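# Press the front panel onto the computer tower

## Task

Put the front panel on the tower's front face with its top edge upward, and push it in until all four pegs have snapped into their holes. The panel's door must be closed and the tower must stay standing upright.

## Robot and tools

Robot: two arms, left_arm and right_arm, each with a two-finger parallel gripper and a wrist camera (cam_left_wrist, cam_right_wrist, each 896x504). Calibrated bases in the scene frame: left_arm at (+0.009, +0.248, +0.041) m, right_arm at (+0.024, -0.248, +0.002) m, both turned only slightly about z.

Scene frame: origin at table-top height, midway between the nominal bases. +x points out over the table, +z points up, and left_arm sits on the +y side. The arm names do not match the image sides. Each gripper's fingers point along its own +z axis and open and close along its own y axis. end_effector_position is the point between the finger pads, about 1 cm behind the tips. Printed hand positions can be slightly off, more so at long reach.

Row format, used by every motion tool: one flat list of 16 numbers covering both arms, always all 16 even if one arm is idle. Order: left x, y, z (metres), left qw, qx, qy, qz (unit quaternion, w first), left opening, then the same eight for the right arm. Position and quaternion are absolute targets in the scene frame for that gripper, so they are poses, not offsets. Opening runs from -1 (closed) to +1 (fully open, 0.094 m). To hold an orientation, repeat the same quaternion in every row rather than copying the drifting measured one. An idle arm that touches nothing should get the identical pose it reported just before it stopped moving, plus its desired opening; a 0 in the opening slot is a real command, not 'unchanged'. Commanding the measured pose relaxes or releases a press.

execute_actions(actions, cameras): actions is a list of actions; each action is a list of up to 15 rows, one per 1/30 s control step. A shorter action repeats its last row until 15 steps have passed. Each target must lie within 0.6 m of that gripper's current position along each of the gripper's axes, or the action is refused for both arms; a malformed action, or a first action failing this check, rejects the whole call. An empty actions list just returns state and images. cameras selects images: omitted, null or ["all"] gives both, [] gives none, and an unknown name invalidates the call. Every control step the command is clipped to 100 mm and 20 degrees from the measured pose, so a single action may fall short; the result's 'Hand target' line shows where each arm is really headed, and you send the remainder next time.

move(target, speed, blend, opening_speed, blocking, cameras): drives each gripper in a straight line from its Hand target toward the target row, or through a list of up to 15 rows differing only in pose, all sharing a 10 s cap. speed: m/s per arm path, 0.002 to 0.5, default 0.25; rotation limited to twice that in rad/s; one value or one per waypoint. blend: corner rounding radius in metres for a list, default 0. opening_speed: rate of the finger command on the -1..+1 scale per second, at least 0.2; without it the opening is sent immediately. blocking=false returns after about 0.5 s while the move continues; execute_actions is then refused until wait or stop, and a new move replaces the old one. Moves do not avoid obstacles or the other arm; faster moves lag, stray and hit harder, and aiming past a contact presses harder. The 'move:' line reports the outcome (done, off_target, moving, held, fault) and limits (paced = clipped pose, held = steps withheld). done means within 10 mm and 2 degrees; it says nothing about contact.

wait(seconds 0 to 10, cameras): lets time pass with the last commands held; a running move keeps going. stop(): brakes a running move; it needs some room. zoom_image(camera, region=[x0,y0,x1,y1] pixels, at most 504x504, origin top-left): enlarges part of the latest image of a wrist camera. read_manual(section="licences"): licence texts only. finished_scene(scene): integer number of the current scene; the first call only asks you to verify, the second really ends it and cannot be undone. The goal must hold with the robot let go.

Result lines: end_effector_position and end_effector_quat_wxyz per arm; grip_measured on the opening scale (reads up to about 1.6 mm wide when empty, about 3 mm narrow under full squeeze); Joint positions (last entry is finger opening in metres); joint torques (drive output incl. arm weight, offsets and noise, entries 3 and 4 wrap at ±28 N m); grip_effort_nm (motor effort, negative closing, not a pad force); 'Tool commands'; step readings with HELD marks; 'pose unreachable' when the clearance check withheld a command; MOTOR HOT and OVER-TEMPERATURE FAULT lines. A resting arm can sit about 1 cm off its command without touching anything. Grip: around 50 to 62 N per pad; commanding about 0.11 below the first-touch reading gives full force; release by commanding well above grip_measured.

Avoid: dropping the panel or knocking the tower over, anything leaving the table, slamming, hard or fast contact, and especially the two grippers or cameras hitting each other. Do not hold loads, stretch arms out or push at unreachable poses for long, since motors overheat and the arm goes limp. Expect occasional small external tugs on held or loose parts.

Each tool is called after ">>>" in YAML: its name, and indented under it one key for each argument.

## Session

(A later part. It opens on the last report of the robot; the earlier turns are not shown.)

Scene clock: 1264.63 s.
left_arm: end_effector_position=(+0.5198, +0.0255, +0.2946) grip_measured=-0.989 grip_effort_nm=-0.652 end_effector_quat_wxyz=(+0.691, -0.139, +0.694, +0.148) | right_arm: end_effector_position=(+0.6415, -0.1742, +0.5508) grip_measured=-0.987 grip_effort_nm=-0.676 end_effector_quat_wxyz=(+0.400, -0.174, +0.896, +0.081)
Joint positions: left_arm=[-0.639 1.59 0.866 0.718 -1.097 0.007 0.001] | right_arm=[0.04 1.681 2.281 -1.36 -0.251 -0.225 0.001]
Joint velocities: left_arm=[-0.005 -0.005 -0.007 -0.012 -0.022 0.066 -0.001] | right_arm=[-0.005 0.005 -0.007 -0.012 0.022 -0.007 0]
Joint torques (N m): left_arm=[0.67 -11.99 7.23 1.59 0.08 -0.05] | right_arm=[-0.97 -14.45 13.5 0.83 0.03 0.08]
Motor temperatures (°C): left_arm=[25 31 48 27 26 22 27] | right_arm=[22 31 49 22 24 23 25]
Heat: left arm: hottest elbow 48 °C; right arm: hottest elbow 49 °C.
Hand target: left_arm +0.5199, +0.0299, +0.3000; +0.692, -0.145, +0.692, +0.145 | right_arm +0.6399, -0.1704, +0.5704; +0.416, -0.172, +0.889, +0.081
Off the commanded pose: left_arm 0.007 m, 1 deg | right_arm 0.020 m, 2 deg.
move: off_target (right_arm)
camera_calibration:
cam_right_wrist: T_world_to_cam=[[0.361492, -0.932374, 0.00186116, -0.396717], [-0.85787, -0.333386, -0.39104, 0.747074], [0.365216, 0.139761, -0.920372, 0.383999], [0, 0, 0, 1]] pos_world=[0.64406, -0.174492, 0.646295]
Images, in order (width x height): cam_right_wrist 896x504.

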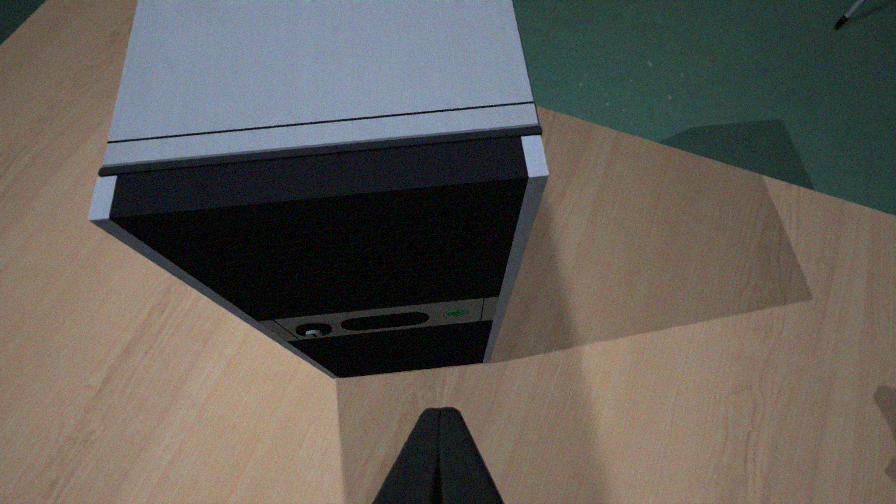

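>>> move:
  target:
    - [0.45,0.25,0.35,0.692,0.10,0.692,-0.10,-1,0.47,-0.36,0.45,0.56,-0.177,0.799,0.124,-1]
    - [0.56,0.30,0.20,0.663,0.265,0.641,-0.281,-1,0.60,-0.40,0.12,0.663,-0.265,0.641,0.281,-1]
  blend: 0.04

>>> zoom_image:
  camera: "cam_right_wrist"
  region: [300, 0, 500, 310]

Scene clock: 1276.47 s.
left_arm: end_effector_position=(+0.5471, +0.2918, +0.2020) grip_measured=-0.989 grip_effort_nm=-0.642 end_effector_quat_wxyz=(+0.665, +0.259, +0.639, -0.287) | right_arm: end_effector_position=(+0.5936, -0.3935, +0.1190) grip_measured=-0.987 grip_effort_nm=-0.681 end_effector_quat_wxyz=(+0.663, -0.251, +0.643, +0.290)
Joint positions: left_arm=[0.429 1.844 0.782 1.19 1.169 -0.139 0.001] | right_arm=[-0.547 2.073 1.008 1.252 -1.316 0.222 0.001]
Joint velocities: left_arm=[-0.024 0.005 0.002 -0.017 -0.037 -0.066 0.001] | right_arm=[0.005 -0.005 -0.002 -0.002 -0.037 -0.022 0]
Joint torques (N m): left_arm=[0.38 -10.23 7.34 2.18 -0.01 -0.1] | right_arm=[-0.73 -15.62 8.27 1.55 0.29 0.09]
Motor temperatures (°C): left_arm=[25 30 47 27 26 21 27] | right_arm=[22 31 49 22 24 23 25]
Heat: left arm: hottest elbow 47 °C; right arm: hottest elbow 49 °C.
Hand target: left_arm +0.5561, +0.2976, +0.2014; +0.669, +0.260, +0.635, -0.285 | right_arm +0.6028, -0.3973, +0.1239; +0.668, -0.256, +0.637, +0.285
Off the commanded pose: left_arm 0.015 m, 1 deg | right_arm 0.009 m, 2 deg.
move: off_target (left_arm)
camera_calibration:
cam_left_wrist: T_world_to_cam=[[-0.711063, -0.703061, 0.00972412, 0.593266], [-0.271912, 0.262201, -0.925913, 0.298902], [0.648424, -0.661026, -0.377612, 0.00203397], [0, 0, 0, 1]] pos_world=[0.501806, 0.340075, 0.271756]
cam_right_wrist: T_world_to_cam=[[0.694935, -0.717517, -0.0472622, -0.690669], [-0.304513, -0.234113, -0.923289, 0.237949], [0.651412, 0.656018, -0.381186, 0.00387133], [0, 0, 0, 1]] pos_world=[0.549907, -0.4424, 0.188529]

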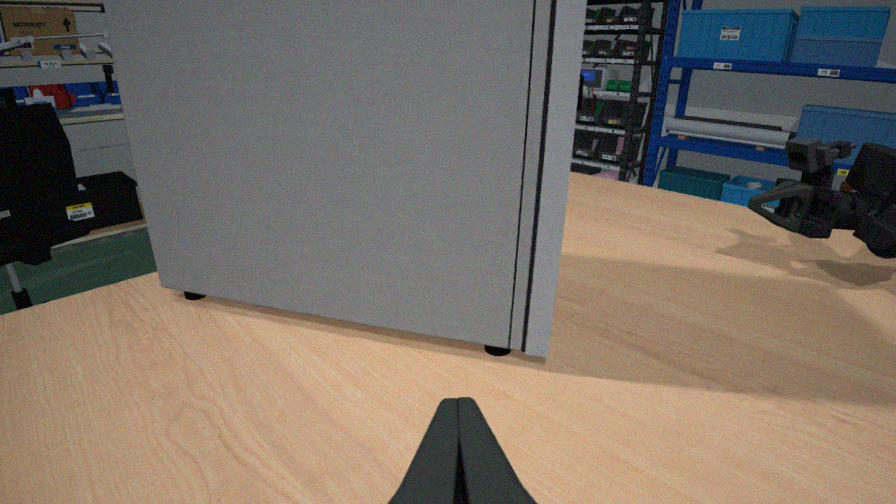

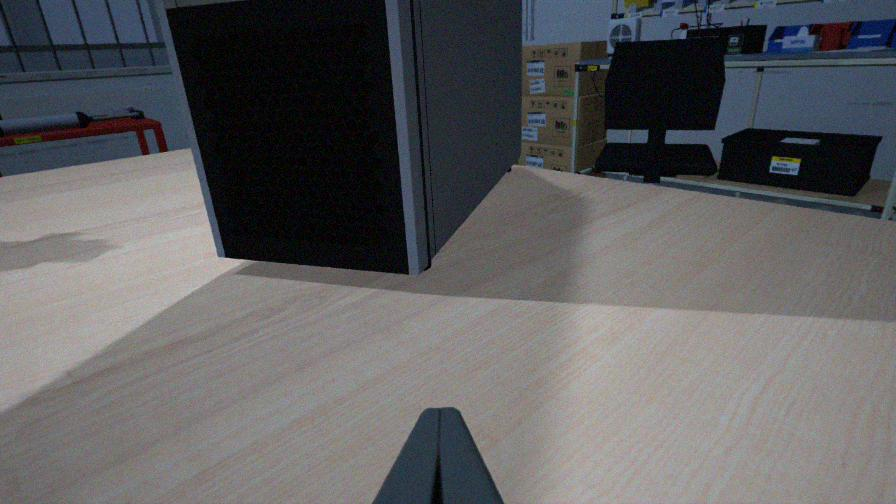

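Scaled by 1.626 from the camera's 896x504 image, which has a finer 1280x720 frame.

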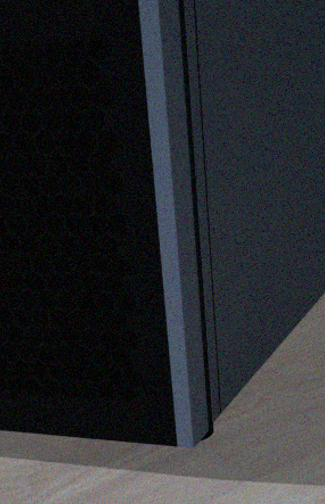

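Close-ups of both gaps follow.

>>> zoom_image:
  camera: "cam_right_wrist"
  region: [385, 180, 465, 285]

>>> zoom_image:
  camera: "cam_left_wrist"
  region: [470, 240, 590, 370]

>>> zoom_image:
  camera: "cam_left_wrist"
  region: [490, 0, 610, 130]

>>> zoom_image:
  camera: "cam_right_wrist"
  region: [370, 0, 450, 100]

Scaled by 4.800 from the camera's 896x504 image, which has a finer 1280x720 frame.

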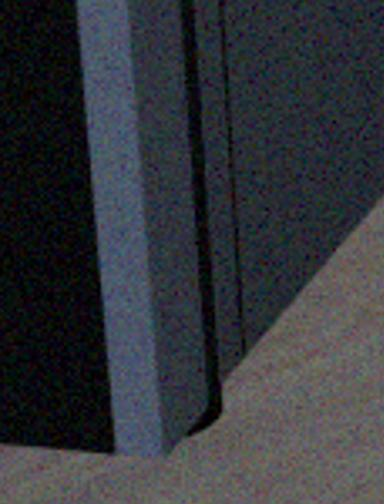

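Scaled by 3.877 from the camera's 896x504 image, which has a finer 1280x720 frame.

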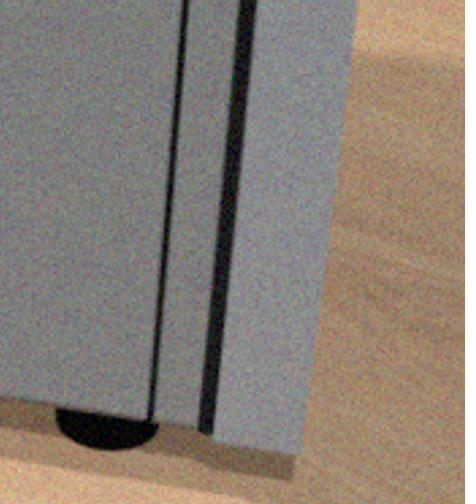

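Scaled by 3.877 from the camera's 896x504 image, which has a finer 1280x720 frame.

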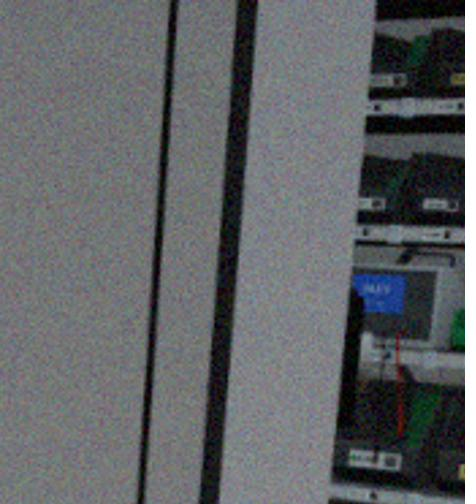

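Scaled by 5.040 from the camera's 896x504 image, which has a finer 1280x720 frame.

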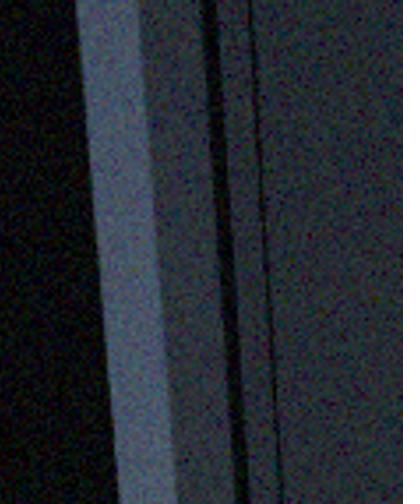

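>>> move:
  target:
    - [0.56,0.30,0.20,0.663,0.265,0.641,-0.281,-1,0.56,-0.32,0.20,0.6886,-0.161,0.6886,0.161,-1]
    - [0.56,0.30,0.20,0.663,0.265,0.641,-0.281,-1,0.67,-0.205,0.10,0.6886,-0.161,0.6886,0.161,-1]
    - [0.56,0.30,0.20,0.663,0.265,0.641,-0.281,-1,0.74,-0.170,0.085,0.6886,-0.161,0.6886,0.161,-1]
  speed: [0.25,0.25,0.08]
  cameras: ["cam_right_wrist"]

Scene clock: 1302.17 s.
left_arm: end_effector_position=(+0.5503, +0.2926, +0.1989) grip_measured=-0.989 grip_effort_nm=-0.642 end_effector_quat_wxyz=(+0.659, +0.261, +0.644, -0.288) | right_arm: end_effector_position=(+0.7266, -0.1791, +0.0781) grip_measured=-0.987 grip_effort_nm=-0.681 end_effector_quat_wxyz=(+0.680, -0.156, +0.699, +0.161)
Joint positions: left_arm=[0.429 1.844 0.793 1.143 1.175 -0.112 0.001] | right_arm=[-0.021 2.138 1.093 1.018 -0.462 0 0.001]
Joint velocities: left_arm=[-0.015 -0.005 -0.002 -0.002 -0.022 -0.022 0] | right_arm=[0.005 -0.005 0.002 -0.022 0.007 0.007 0]
Joint torques (N m): left_arm=[0.56 -10.7 7.49 1.35 0.03 0.14] | right_arm=[0.15 -16.91 9.36 1.24 0.15 -0.2]
Motor temperatures (°C): left_arm=[25 31 45 27 26 22 27] | right_arm=[22 32 44 22 24 23 25]
Heat: left arm: hottest elbow 45 °C; right arm: hottest elbow 44 °C.
Hand target: left_arm +0.5595, +0.3001, +0.1998; +0.663, +0.265, +0.641, -0.281 | right_arm +0.7374, -0.1719, +0.0829; +0.686, -0.164, +0.691, +0.157
Off the commanded pose: left_arm 0.012 m, 1 deg | right_arm 0.018 m, 2 deg.
move: off_target (left_arm, right_arm)
camera_calibration:
cam_right_wrist: T_world_to_cam=[[0.420972, -0.906896, -0.017972, -0.468272], [-0.411771, -0.173411, -0.894636, 0.377475], [0.808225, 0.384017, -0.446434, -0.396592], [0, 0, 0, 1]] pos_world=[0.673098, -0.206917, 0.152234]
Images, in order (width x height): cam_right_wrist 896x504.

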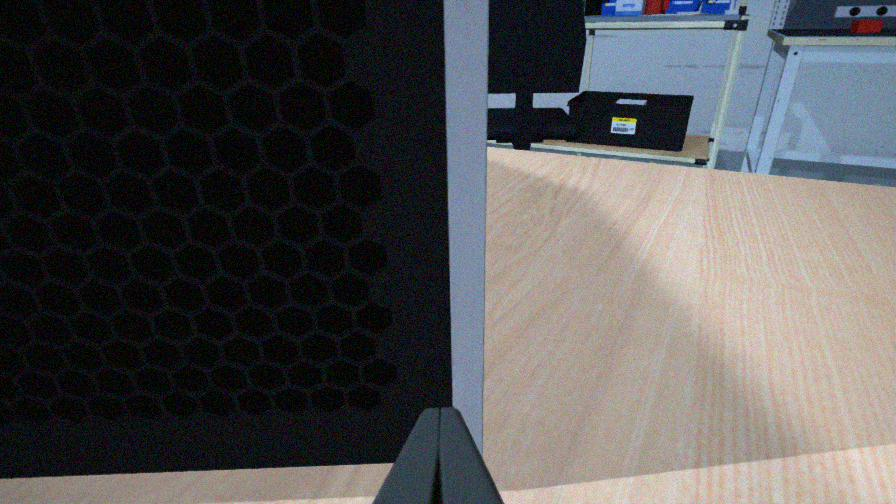

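>>> move:
  target: [0.56,0.30,0.20,0.663,0.265,0.641,-0.281,-1,0.795,-0.142,0.078,0.6886,-0.161,0.6886,0.161,-1]
  speed: 0.12
  cameras: ["cam_right_wrist"]

>>> zoom_image:
  camera: "cam_right_wrist"
  region: [400, 0, 600, 504]

Scene clock: 1307.30 s.
left_arm: end_effector_position=(+0.5504, +0.2927, +0.1990) grip_measured=-0.989 grip_effort_nm=-0.657 end_effector_quat_wxyz=(+0.659, +0.261, +0.644, -0.288) | right_arm: end_effector_position=(+0.7627, -0.1622, +0.0752) grip_measured=-0.987 grip_effort_nm=-0.676 end_effector_quat_wxyz=(+0.682, -0.154, +0.697, +0.158)
Joint positions: left_arm=[0.429 1.844 0.794 1.143 1.175 -0.112 0.001] | right_arm=[0.01 2.198 1.212 0.966 -0.424 0 0.001]
Joint velocities: left_arm=[-0.015 -0.005 0.007 0.017 -0.095 -0.051 -0.002] | right_arm=[0.005 -0.015 -0.022 -0.022 -0.007 -0.022 0]
Joint torques (N m): left_arm=[0.26 -10.93 7.57 1.52 -0.01 0.12] | right_arm=[0.85 -15.68 15.49 0.09 0.61 -0.07]
Motor temperatures (°C): left_arm=[25 31 44 27 26 22 27] | right_arm=[22 32 44 22 24 23 25]
Heat: left arm: hottest elbow 44 °C; right arm: hottest elbow 44 °C.
Hand target: left_arm +0.5596, +0.3000, +0.2000; +0.663, +0.265, +0.641, -0.281 | right_arm +0.7898, -0.1421, +0.0793; +0.689, -0.161, +0.688, +0.161
Off the commanded pose: left_arm 0.012 m, 1 deg | right_arm 0.038 m, 1 deg.
move: off_target (left_arm, right_arm)
camera_calibration:
cam_right_wrist: T_world_to_cam=[[0.414856, -0.909775, -0.0142943, -0.464327], [-0.406797, -0.171401, -0.897295, 0.389392], [0.813886, 0.378063, -0.4412, -0.439208], [0, 0, 0, 1]] pos_world=[0.708498, -0.189643, 0.148983]
Images, in order (width x height): cam_right_wrist 896x504.

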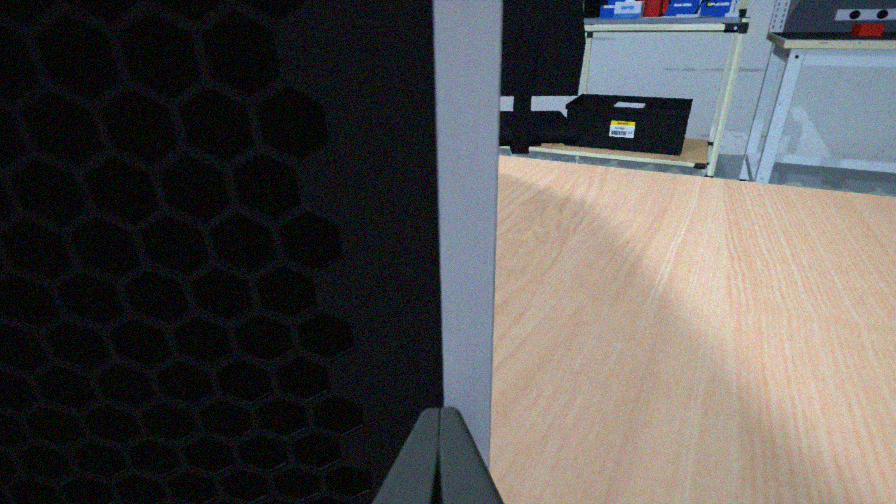

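Scaled by 1.000.

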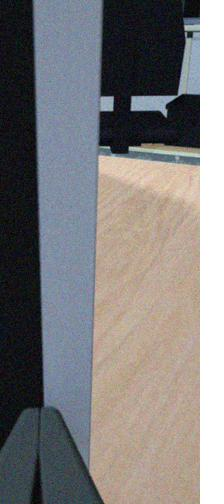

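>>> move:
  target: [0.56,0.30,0.20,0.663,0.265,0.641,-0.281,-1,0.83,-0.125,0.08,0.6886,-0.161,0.6886,0.161,-1]
  speed: 0.12
  cameras: ["cam_left_wrist"]

>>> zoom_image:
  camera: "cam_left_wrist"
  region: [470, 240, 590, 370]

Scene clock: 1313.93 s.
left_arm: end_effector_position=(+0.5504, +0.2927, +0.1990) grip_measured=-0.989 grip_effort_nm=-0.652 end_effector_quat_wxyz=(+0.659, +0.261, +0.644, -0.288) | right_arm: end_effector_position=(+0.7641, -0.1617, +0.0742) grip_measured=-0.987 grip_effort_nm=-0.686 end_effector_quat_wxyz=(+0.679, -0.155, +0.700, +0.159)
Joint positions: left_arm=[0.429 1.844 0.794 1.143 1.175 -0.112 0.001] | right_arm=[0.01 2.198 1.217 0.951 -0.427 0 0.001]
Joint velocities: left_arm=[-0.005 0.005 -0.002 0.007 -0.081 -0.066 -0.001] | right_arm=[-0.015 -0.024 -0.012 -0.007 -0.022 0.022 0]
Joint torques (N m): left_arm=[0.97 -10.87 7.49 1.4 0.05 0.11] | right_arm=[2.32 -13.57 22.19 -1.68 1.78 -0.03]
Motor temperatures (°C): left_arm=[25 31 44 27 26 22 27] | right_arm=[22 32 45 22 24 23 25]
Heat: left arm: hottest elbow 44 °C; right arm: hottest elbow 45 °C.
Hand target: left_arm +0.5596, +0.3001, +0.1999; +0.663, +0.265, +0.641, -0.281 | right_arm +0.8115, -0.1258, +0.0845; +0.689, -0.160, +0.688, +0.161
Off the commanded pose: left_arm 0.012 m, 1 deg | right_arm 0.076 m, 2 deg.
move: off_target (left_arm, right_arm)
camera_calibration:
cam_left_wrist: T_world_to_cam=[[-0.714062, -0.699912, 0.0154734, 0.595911], [-0.283841, 0.269234, -0.920298, 0.300214], [0.639961, -0.661541, -0.390913, 0.00680925], [0, 0, 0, 1]] pos_world=[0.506373, 0.340762, 0.269728]
Images, in order (width x height): cam_left_wrist 896x504.

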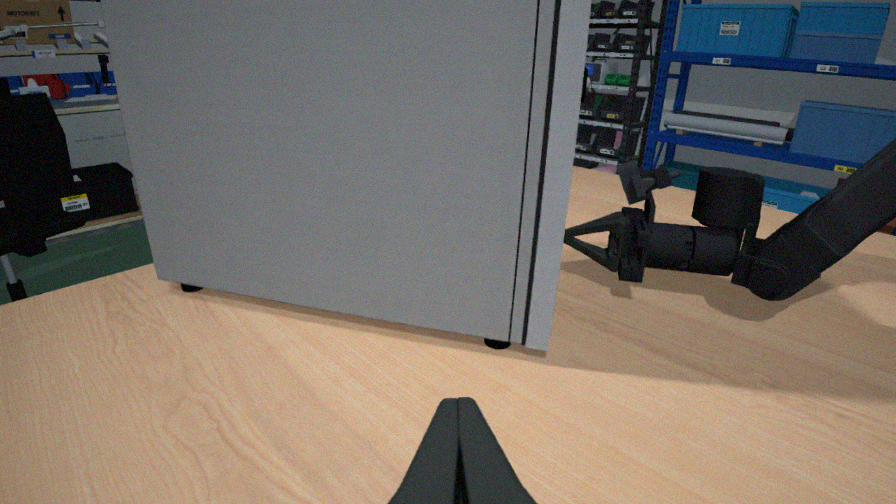

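Scaled by 3.877 from the camera's 896x504 image, which has a finer 1280x720 frame.

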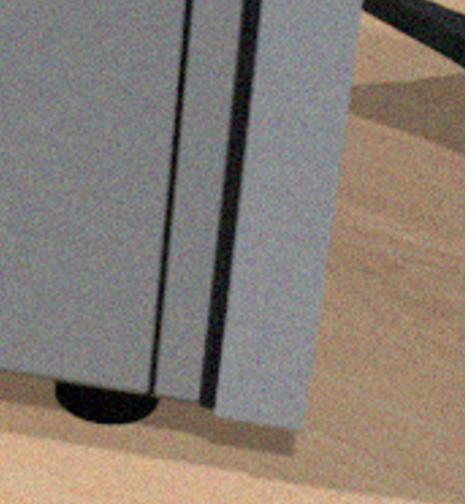

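>>> move:
  target: [0.56,0.30,0.20,0.663,0.265,0.641,-0.281,-1,0.852,-0.115,0.08,0.6886,-0.161,0.6886,0.161,-1]
  speed: 0.12
  cameras: ["cam_left_wrist"]

Scene clock: 1318.53 s.
left_arm: end_effector_position=(+0.5504, +0.2927, +0.1990) grip_measured=-0.989 grip_effort_nm=-0.647 end_effector_quat_wxyz=(+0.659, +0.261, +0.644, -0.288) | right_arm: end_effector_position=(+0.8084, -0.1665, +0.0720) grip_measured=-0.987 grip_effort_nm=-0.676 end_effector_quat_wxyz=(+0.679, -0.142, +0.705, +0.147)
Joint positions: left_arm=[0.429 1.844 0.794 1.143 1.175 -0.112 0.001] | right_arm=[0.01 2.264 1.363 0.863 -0.391 0 0.001]
Joint velocities: left_arm=[-0.015 -0.005 0.002 -0.022 0.007 0.081 -0.001] | right_arm=[-0.005 0.005 -0.002 0.002 -0.051 -0.066 0]
Joint torques (N m): left_arm=[0.44 -11.05 7.54 1.43 0.01 0.12] | right_arm=[3.37 -16.09 19.03 -0.2 0.69 -0.05]
Motor temperatures (°C): left_arm=[25 31 44 27 26 21 27] | right_arm=[22 33 46 22 25 23 25]
Heat: left arm: hottest elbow 44 °C; right arm: hottest elbow 46 °C.
Hand target: left_arm +0.5596, +0.3000, +0.1999; +0.663, +0.265, +0.641, -0.281 | right_arm +0.8382, -0.1156, +0.0828; +0.689, -0.161, +0.688, +0.161
Off the commanded pose: left_arm 0.012 m, 1 deg | right_arm 0.068 m, 3 deg.
move: off_target (left_arm, right_arm)
camera_calibration:
cam_left_wrist: T_world_to_cam=[[-0.714062, -0.699912, 0.0154734, 0.595911], [-0.283841, 0.269234, -0.920298, 0.300214], [0.639961, -0.661541, -0.390913, 0.00680925], [0, 0, 0, 1]] pos_world=[0.506373, 0.340762, 0.269728]
Images, in order (width x height): cam_left_wrist 896x504.

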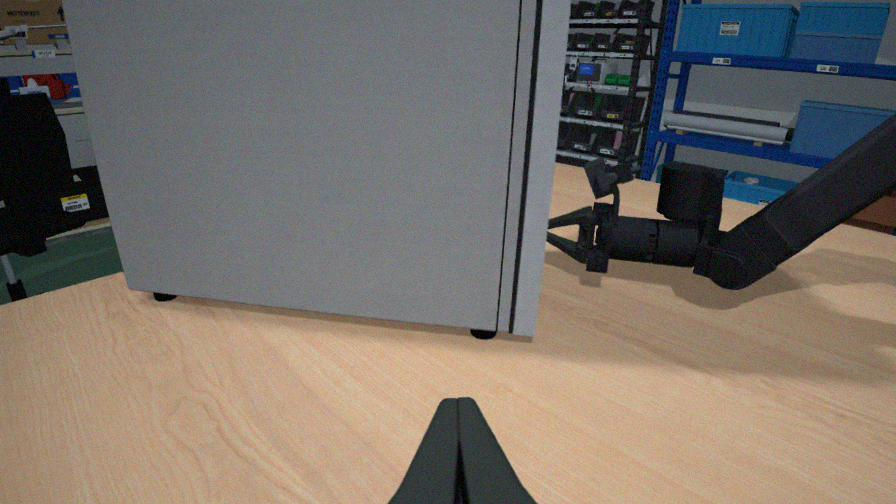

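>>> move:
  target:
    - [0.56,0.30,0.20,0.663,0.265,0.641,-0.281,-1,0.74,-0.19,0.10,0.6886,-0.161,0.6886,0.161,-1]
    - [0.56,0.30,0.20,0.663,0.265,0.641,-0.281,-1,0.58,-0.33,0.18,0.663,-0.265,0.641,0.281,-1]
    - [0.56,0.30,0.20,0.663,0.265,0.641,-0.281,-1,0.62,-0.39,0.12,0.663,-0.265,0.641,0.281,-1]
  cameras: ["cam_right_wrist"]

>>> zoom_image:
  camera: "cam_right_wrist"
  region: [385, 150, 485, 275]

Scene clock: 1326.83 s.
left_arm: end_effector_position=(+0.5504, +0.2926, +0.1990) grip_measured=-0.989 grip_effort_nm=-0.657 end_effector_quat_wxyz=(+0.659, +0.261, +0.644, -0.288) | right_arm: end_effector_position=(+0.6135, -0.3809, +0.1132) grip_measured=-0.987 grip_effort_nm=-0.681 end_effector_quat_wxyz=(+0.658, -0.255, +0.646, +0.291)
Joint positions: left_arm=[0.429 1.844 0.794 1.143 1.175 -0.112 0.001] | right_arm=[-0.508 2.089 1.045 1.175 -1.287 0.167 0.001]
Joint velocities: left_arm=[-0.005 -0.005 0.002 -0.007 -0.051 -0.051 -0.001] | right_arm=[-0.015 0.005 -0.007 -0.012 -0.022 0.007 0]
Joint torques (N m): left_arm=[0.56 -10.93 7.45 1.39 0.03 0.13] | right_arm=[-1.49 -15.91 8.7 1.51 0.01 0.05]
Motor temperatures (°C): left_arm=[25 31 43 27 25 21 27] | right_arm=[22 33 47 22 25 23 25]
Heat: left arm: hottest elbow 43 °C; right arm: hottest elbow 47 °C.
Hand target: left_arm +0.5595, +0.3000, +0.1999; +0.663, +0.265, +0.641, -0.281 | right_arm +0.6213, -0.3879, +0.1221; +0.666, -0.262, +0.638, +0.284
Off the commanded pose: left_arm 0.012 m, 1 deg | right_arm 0.013 m, 2 deg.
move: off_target (left_arm, right_arm)
camera_calibration:
cam_right_wrist: T_world_to_cam=[[0.700563, -0.712058, -0.0467508, -0.69711], [-0.308992, -0.243644, -0.919327, 0.240264], [0.643223, 0.658492, -0.390708, -0.0125106], [0, 0, 0, 1]] pos_world=[0.570656, -0.429605, 0.183402]
Images, in order (width x height): cam_right_wrist 896x504.

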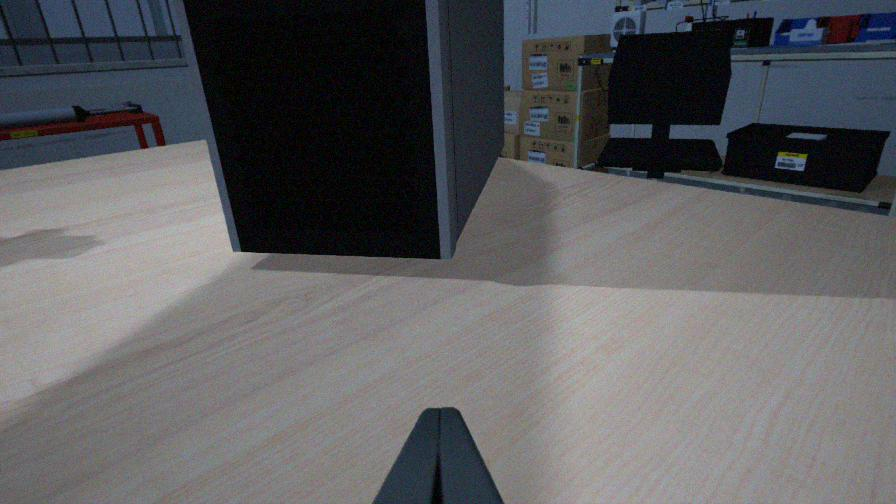

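Scaled by 4.032 from the camera's 896x504 image, which has a finer 1280x720 frame.

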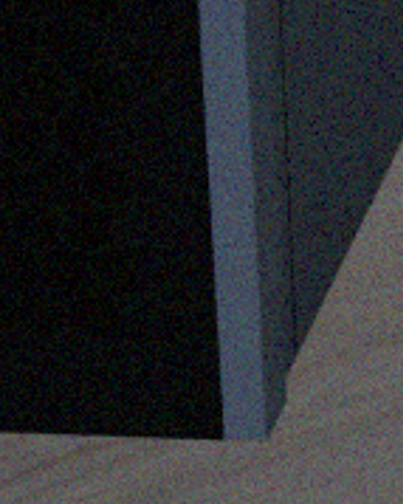

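>>> execute_actions:
  actions: []
  cameras: ["cam_left_wrist","cam_right_wrist"]

>>> zoom_image:
  camera: "cam_left_wrist"
  region: [460, 0, 580, 340]

>>> zoom_image:
  camera: "cam_right_wrist"
  region: [400, 0, 480, 110]

Scene clock: 1332.33 s.
left_arm: end_effector_position=(+0.5504, +0.2926, +0.1990) grip_measured=-0.989 grip_effort_nm=-0.652 end_effector_quat_wxyz=(+0.659, +0.261, +0.644, -0.288) | right_arm: end_effector_position=(+0.6135, -0.3809, +0.1132) grip_measured=-0.987 grip_effort_nm=-0.672 end_effector_quat_wxyz=(+0.658, -0.255, +0.646, +0.291)
Joint positions: left_arm=[0.429 1.844 0.794 1.143 1.175 -0.112 0.001] | right_arm=[-0.508 2.089 1.045 1.175 -1.287 0.167 0.001]
Joint velocities: left_arm=[-0.005 -0.015 -0.012 -0.002 -0.007 -0.066 -0.001] | right_arm=[-0.005 0.005 -0.012 -0.012 0.037 0.051 0]
Joint torques (N m): left_arm=[0.67 -10.75 7.61 1.4 0.02 0.1] | right_arm=[-1.96 -16.32 8.65 1.59 0.01 0.07]
Motor temperatures (°C): left_arm=[25 31 43 27 25 21 27] | right_arm=[22 34 47 22 24 23 25]
Heat: left arm: hottest elbow 43 °C; right arm: hottest elbow 47 °C.
Hand target: left_arm +0.5595, +0.3000, +0.1999; +0.663, +0.265, +0.641, -0.281 | right_arm +0.6213, -0.3879, +0.1221; +0.666, -0.262, +0.638, +0.284
Tool commands: left_gripper/opening=-1.0 right_gripper/opening=-1.0
Off the commanded pose: left_arm 0.012 m, 1 deg | right_arm 0.013 m, 2 deg.
camera_calibration:
cam_left_wrist: T_world_to_cam=[[-0.714327, -0.699641, 0.0154599, 0.595916], [-0.283751, 0.269371, -0.920285, 0.300116], [0.639705, -0.661771, -0.390943, 0.00702108], [0, 0, 0, 1]] pos_world=[0.506346, 0.340731, 0.269724]
cam_right_wrist: T_world_to_cam=[[0.700557, -0.712013, -0.0475123, -0.697003], [-0.309484, -0.243161, -0.919289, 0.240746], [0.642993, 0.658719, -0.390704, -0.012283], [0, 0, 0, 1]] pos_world=[0.570695, -0.429644, 0.1834]

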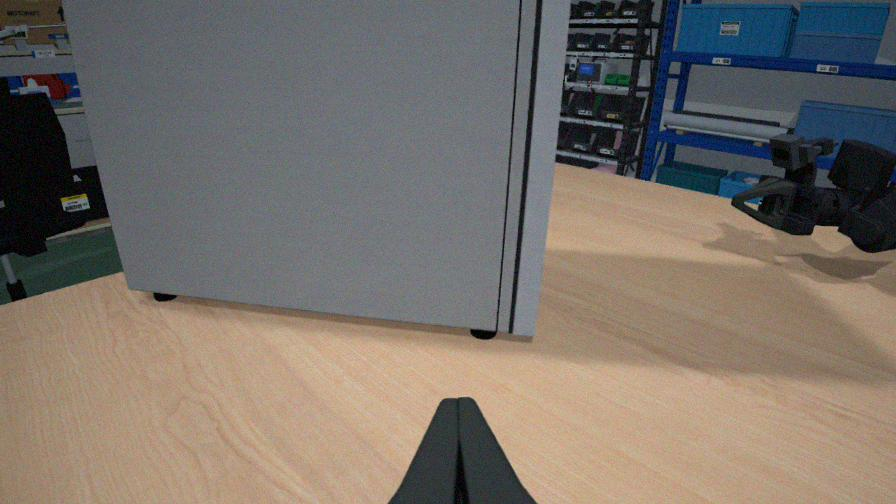

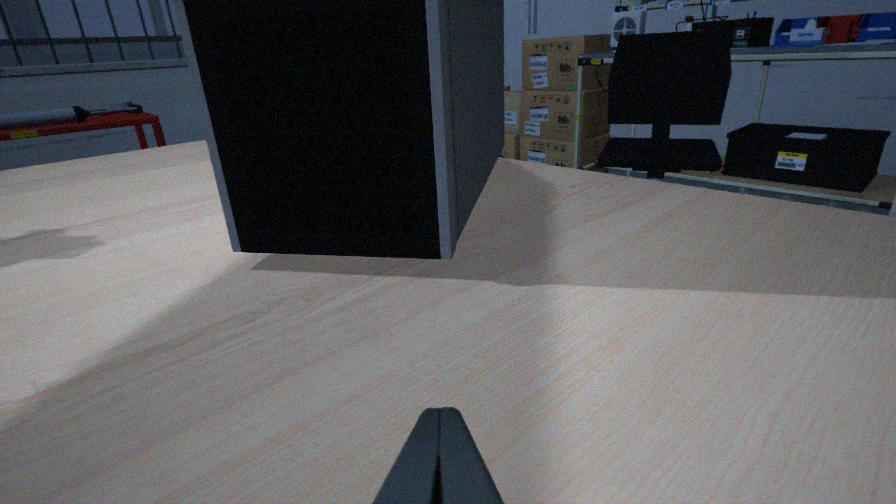

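Scaled by 1.482 from the camera's 896x504 image, which has a finer 1280x720 frame.

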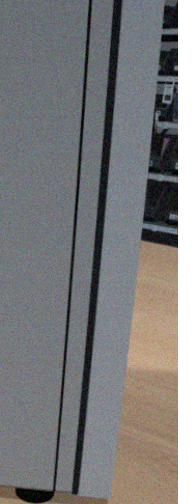

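Scaled by 4.582 from the camera's 896x504 image, which has a finer 1280x720 frame.

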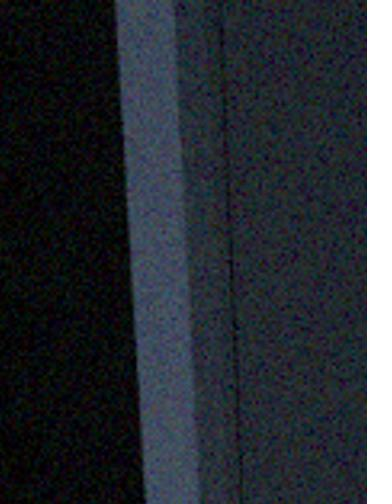

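>>> move:
  target:
    - [0.56,0.30,0.20,0.663,0.265,0.641,-0.281,-1,0.47,-0.36,0.45,0.56,-0.177,0.799,0.124,-1]
    - [0.56,0.30,0.20,0.663,0.265,0.641,-0.281,-1,0.66,-0.17,0.57,0.415,-0.173,0.890,0.081,-1]
  blend: 0.03

Scene clock: 1366.73 s.
left_arm: end_effector_position=(+0.5504, +0.2928, +0.1990) grip_measured=-0.989 grip_effort_nm=-0.652 end_effector_quat_wxyz=(+0.659, +0.261, +0.644, -0.288) | right_arm: end_effector_position=(+0.6562, -0.1739, +0.5506) grip_measured=-0.987 grip_effort_nm=-0.672 end_effector_quat_wxyz=(+0.397, -0.183, +0.896, +0.074)
Joint positions: left_arm=[0.429 1.844 0.794 1.143 1.175 -0.112 0.001] | right_arm=[0.041 1.74 2.365 -1.392 -0.245 -0.245 0.001]
Joint velocities: left_arm=[-0.024 -0.015 0.002 -0.007 0.007 -0.007 0.001] | right_arm=[-0.005 -0.005 0.007 0.002 -0.051 -0.022 0]
Joint torques (N m): left_arm=[0.73 -10.81 7.47 1.46 -0.02 0.12] | right_arm=[-0.67 -14.92 13.27 0.8 0.01 0.01]
Motor temperatures (°C): left_arm=[25 31 42 26 25 21 27] | right_arm=[22 35 44 22 24 23 25]
Heat: left arm: hottest elbow 42 °C; right arm: hottest elbow 44 °C.
Hand target: left_arm +0.5595, +0.3002, +0.1999; +0.663, +0.265, +0.641, -0.281 | right_arm +0.6566, -0.1727, +0.5665; +0.411, -0.180, +0.890, +0.073
Off the commanded pose: left_arm 0.012 m, 1 deg | right_arm 0.020 m, 3 deg.
move: off_target (left_arm, right_arm)
camera_calibration:
cam_left_wrist: T_world_to_cam=[[-0.71406, -0.699914, 0.0154599, 0.595981], [-0.283853, 0.269263, -0.920285, 0.300144], [0.639957, -0.661527, -0.390943, 0.00695818], [0, 0, 0, 1]] pos_world=[0.50631, 0.34092, 0.269724]
cam_right_wrist: T_world_to_cam=[[0.371213, -0.928357, 0.0188325, -0.41679], [-0.854491, -0.349473, -0.384334, 0.751003], [0.363381, 0.126577, -0.923002, 0.378774], [0, 0, 0, 1]] pos_world=[0.658804, -0.172419, 0.646095]

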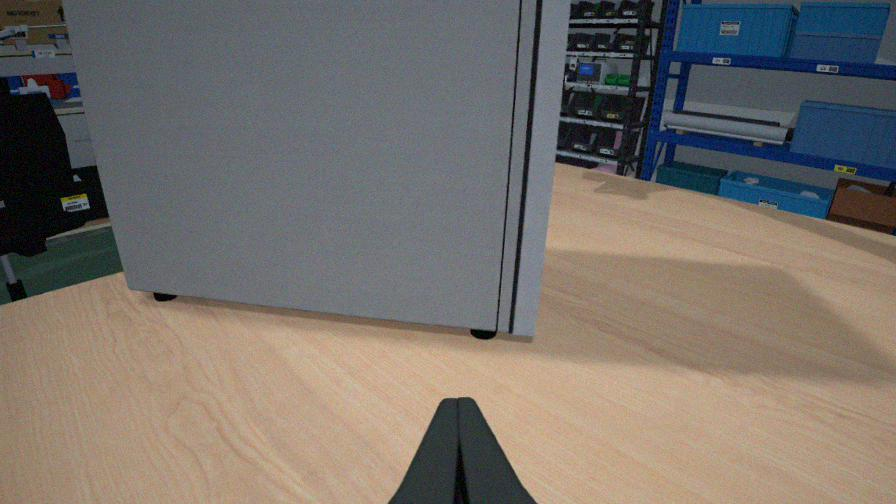

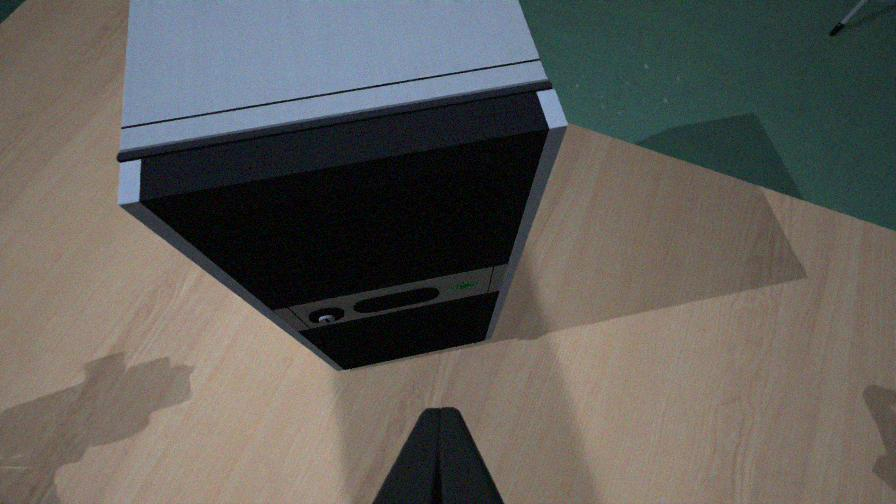

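>>> move:
  target:
    - [0.50,0.20,0.16,0.676,-0.207,0.676,0.207,-1,0.47,-0.36,0.45,0.56,-0.177,0.799,0.124,-1]
    - [0.60,-0.075,0.08,0.676,-0.207,0.676,0.207,-1,0.62,-0.39,0.12,0.663,-0.265,0.641,0.281,-1]
    - [0.668,-0.046,0.08,0.676,-0.207,0.676,0.207,-1,0.62,-0.39,0.12,0.663,-0.265,0.641,0.281,-1]
  blend: 0.03

>>> zoom_image:
  camera: "cam_right_wrist"
  region: [340, 0, 560, 330]

Scene clock: 1386.43 s.
left_arm: end_effector_position=(+0.6634, -0.0324, +0.0883) grip_measured=-0.989 grip_effort_nm=-0.652 end_effector_quat_wxyz=(+0.674, -0.205, +0.677, +0.213) | right_arm: end_effector_position=(+0.6117, -0.3896, +0.1182) grip_measured=-0.987 grip_effort_nm=-0.676 end_effector_quat_wxyz=(+0.664, -0.248, +0.645, +0.287)
Joint positions: left_arm=[-0.585 2.343 1.41 0.934 -1.234 0.013 0.001] | right_arm=[-0.522 2.086 1.045 1.202 -1.282 0.196 0.001]
Joint velocities: left_arm=[0.015 -0.015 -0.012 0.002 0.081 0.037 0.001] | right_arm=[0.005 -0.015 -0.007 -0.007 0.007 0.11 0]
Joint torques (N m): left_arm=[-0.15 -16.38 8.64 1.43 0.08 0.07] | right_arm=[-0.56 -16.32 8.72 1.5 0.3 0.02]
Motor temperatures (°C): left_arm=[25 30 41 26 25 21 27] | right_arm=[22 34 45 22 24 23 26]
Heat: left arm: hottest elbow 41 °C; right arm: hottest elbow 45 °C.
Hand target: left_arm +0.6690, -0.0402, +0.0779; +0.673, -0.200, +0.679, +0.214 | right_arm +0.6226, -0.3872, +0.1235; +0.668, -0.256, +0.637, +0.285
Off the commanded pose: left_arm 0.017 m, 1 deg | right_arm 0.009 m, 2 deg.
move: off_target (left_arm)
camera_calibration:
cam_left_wrist: T_world_to_cam=[[0.566221, -0.82392, -0.0234369, -0.399188], [-0.360742, -0.222146, -0.905824, 0.351711], [0.74112, 0.521351, -0.423006, -0.349739], [0, 0, 0, 1]] pos_world=[0.612104, -0.0684311, 0.16129]
cam_right_wrist: T_world_to_cam=[[0.687769, -0.724349, -0.0478809, -0.698651], [-0.308048, -0.231494, -0.922777, 0.246758], [0.657328, 0.649406, -0.382349, -0.0168445], [0, 0, 0, 1]] pos_world=[0.567596, -0.438006, 0.18781]

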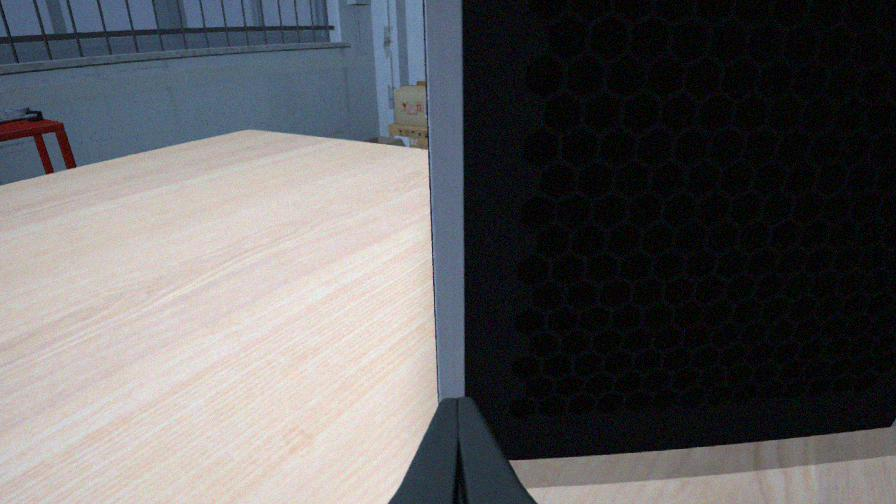

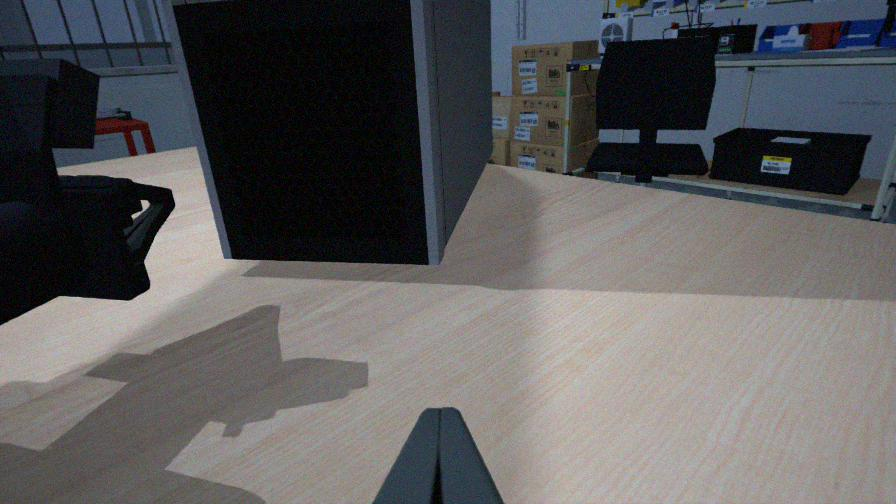

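Scaled by 1.527 from the camera's 896x504 image, which has a finer 1280x720 frame.

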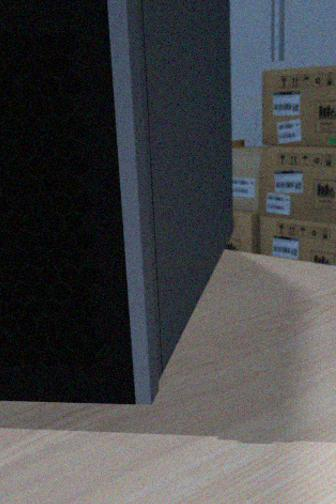

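>>> move:
  target:
    - [0.72,-0.008,0.075,0.676,-0.207,0.676,0.207,-1,0.62,-0.39,0.12,0.663,-0.265,0.641,0.281,-1]
    - [0.775,0.030,0.075,0.676,-0.207,0.676,0.207,-1,0.62,-0.39,0.12,0.663,-0.265,0.641,0.281,-1]
  speed: 0.1

>>> zoom_image:
  camera: "cam_left_wrist"
  region: [360, 0, 620, 500]

Scene clock: 1399.50 s.
left_arm: end_effector_position=(+0.7192, -0.0220, +0.0770) grip_measured=-0.989 grip_effort_nm=-0.652 end_effector_quat_wxyz=(+0.677, -0.174, +0.689, +0.192) | right_arm: end_effector_position=(+0.6111, -0.3887, +0.1129) grip_measured=-0.987 grip_effort_nm=-0.672 end_effector_quat_wxyz=(+0.658, -0.252, +0.648, +0.288)
Joint positions: left_arm=[-0.515 2.404 1.521 0.861 -1.088 0.01 0.001] | right_arm=[-0.522 2.086 1.045 1.16 -1.293 0.157 0.001]
Joint velocities: left_arm=[0.005 -0.005 -0.012 0.002 0.022 -0.051 0] | right_arm=[-0.015 -0.005 0.007 -0.002 0.007 -0.037 -0.001]
Joint torques (N m): left_arm=[7.82 -16.97 12.53 1.16 1.11 -0.08] | right_arm=[-0.91 -16.32 8.34 0.68 -0.03 -0.24]
Motor temperatures (°C): left_arm=[25 30 42 26 25 21 26] | right_arm=[22 34 43 22 24 23 26]
Heat: left arm: hottest elbow 42 °C; right arm: hottest elbow 43 °C.
Hand target: left_arm +0.7625, +0.0346, +0.0759; +0.676, -0.207, +0.676, +0.207 | right_arm +0.6197, -0.3899, +0.1201; +0.663, -0.265, +0.641, +0.281
Off the commanded pose: left_arm 0.076 m, 4 deg | right_arm 0.011 m, 2 deg.
move: off_target (left_arm, right_arm)
camera_calibration:
cam_left_wrist: T_world_to_cam=[[0.500887, -0.864555, -0.0407127, -0.375], [-0.392727, -0.185108, -0.900833, 0.387399], [0.771283, 0.467205, -0.432252, -0.423506], [0, 0, 0, 1]] pos_world=[0.666618, -0.0546335, 0.150653]
cam_right_wrist: T_world_to_cam=[[0.693801, -0.718492, -0.0490739, -0.699163], [-0.315425, -0.241912, -0.917598, 0.241789], [0.647415, 0.65211, -0.394469, -0.0106136], [0, 0, 0, 1]] pos_world=[0.568218, -0.436931, 0.183368]

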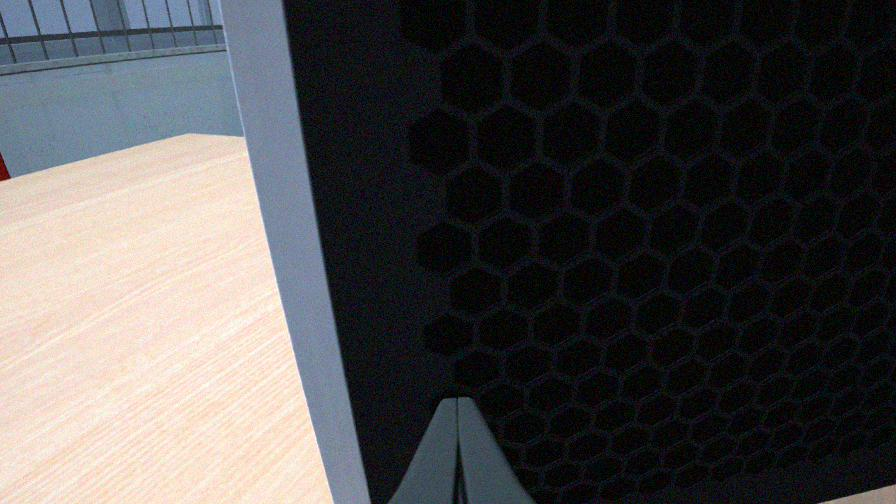

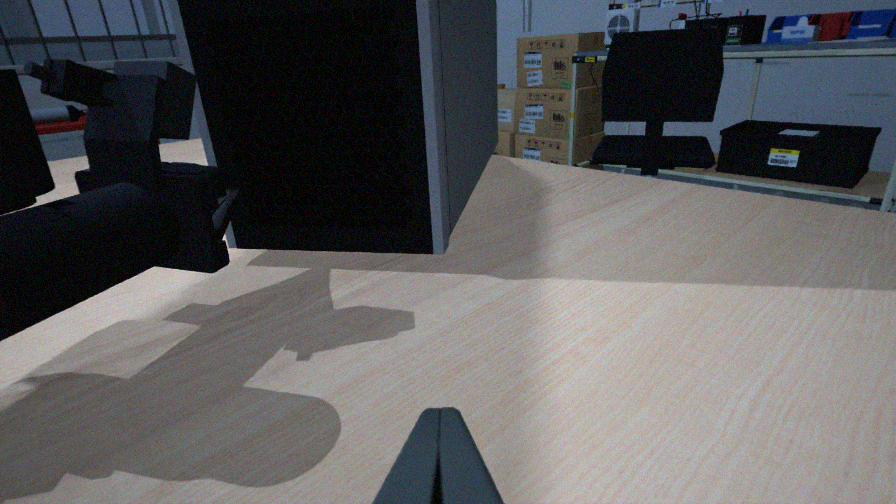

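Scaled by 1.008 from the camera's 896x504 image, which has a finer 1280x720 frame.

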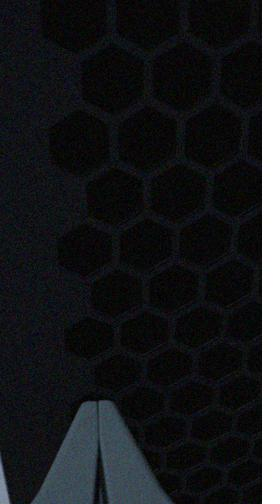

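>>> move:
  target:
    - [0.66,-0.045,0.075,0.676,-0.207,0.676,0.207,-1,0.62,-0.39,0.12,0.663,-0.265,0.641,0.281,-1]
    - [0.645,-0.027,0.075,0.676,-0.207,0.676,0.207,-1,0.62,-0.39,0.12,0.663,-0.265,0.641,0.281,-1]
    - [0.673,-0.004,0.075,0.676,-0.207,0.676,0.207,-1,0.62,-0.39,0.12,0.663,-0.265,0.641,0.281,-1]
  cameras: ["cam_left_wrist"]

Scene clock: 1410.47 s.
left_arm: end_effector_position=(+0.6677, +0.0033, +0.0607) grip_measured=-0.989 grip_effort_nm=-0.647 end_effector_quat_wxyz=(+0.666, -0.197, +0.684, +0.222) | right_arm: end_effector_position=(+0.6111, -0.3887, +0.1129) grip_measured=-0.987 grip_effort_nm=-0.672 end_effector_quat_wxyz=(+0.658, -0.252, +0.648, +0.288)
Joint positions: left_arm=[-0.535 2.367 1.365 0.965 -1.186 0.006 0.001] | right_arm=[-0.522 2.086 1.045 1.159 -1.293 0.156 0.001]
Joint velocities: left_arm=[-0.024 0.005 0.012 -0.007 -0.037 -0.051 -0.001] | right_arm=[0.005 0.005 -0.017 -0.022 0.022 -0.022 -0.001]
Joint torques (N m): left_arm=[0.09 -19.72 6.79 1.98 0.06 -0.06] | right_arm=[-0.85 -16.5 8.43 0.69 0 -0.12]
Motor temperatures (°C): left_arm=[25 30 42 26 25 21 26] | right_arm=[22 33 42 22 24 23 26]
Heat: left arm: hottest elbow 42 °C; right arm: hottest elbow 42 °C.
Hand target: left_arm +0.6723, -0.0041, +0.0760; +0.676, -0.207, +0.676, +0.207 | right_arm +0.6197, -0.3899, +0.1201; +0.663, -0.265, +0.641, +0.281
Off the commanded pose: left_arm 0.017 m, 2 deg | right_arm 0.011 m, 2 deg.
move: off_target (left_arm, right_arm)
camera_calibration:
cam_left_wrist: T_world_to_cam=[[0.566795, -0.82224, -0.0516223, -0.371548], [-0.385119, -0.20904, -0.89888, 0.35201], [0.728304, 0.529362, -0.435143, -0.373952], [0, 0, 0, 1]] pos_world=[0.618508, -0.0339616, 0.134512]
Images, in order (width x height): cam_left_wrist 896x504.

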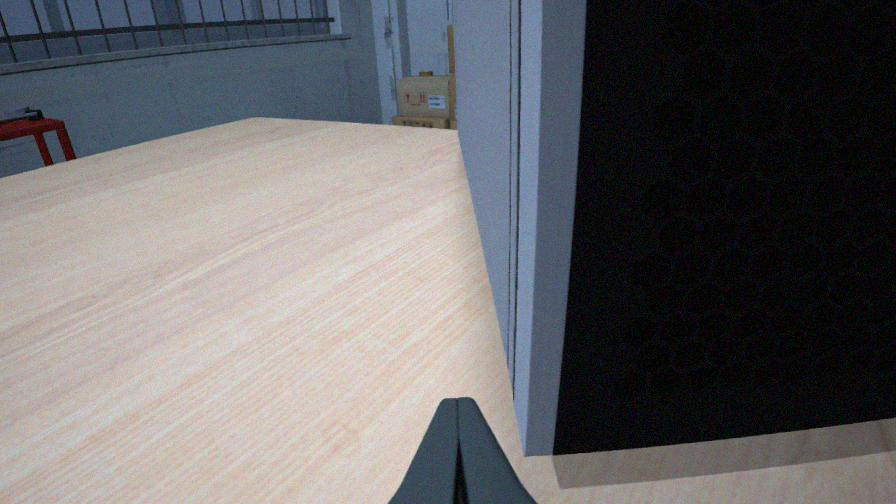

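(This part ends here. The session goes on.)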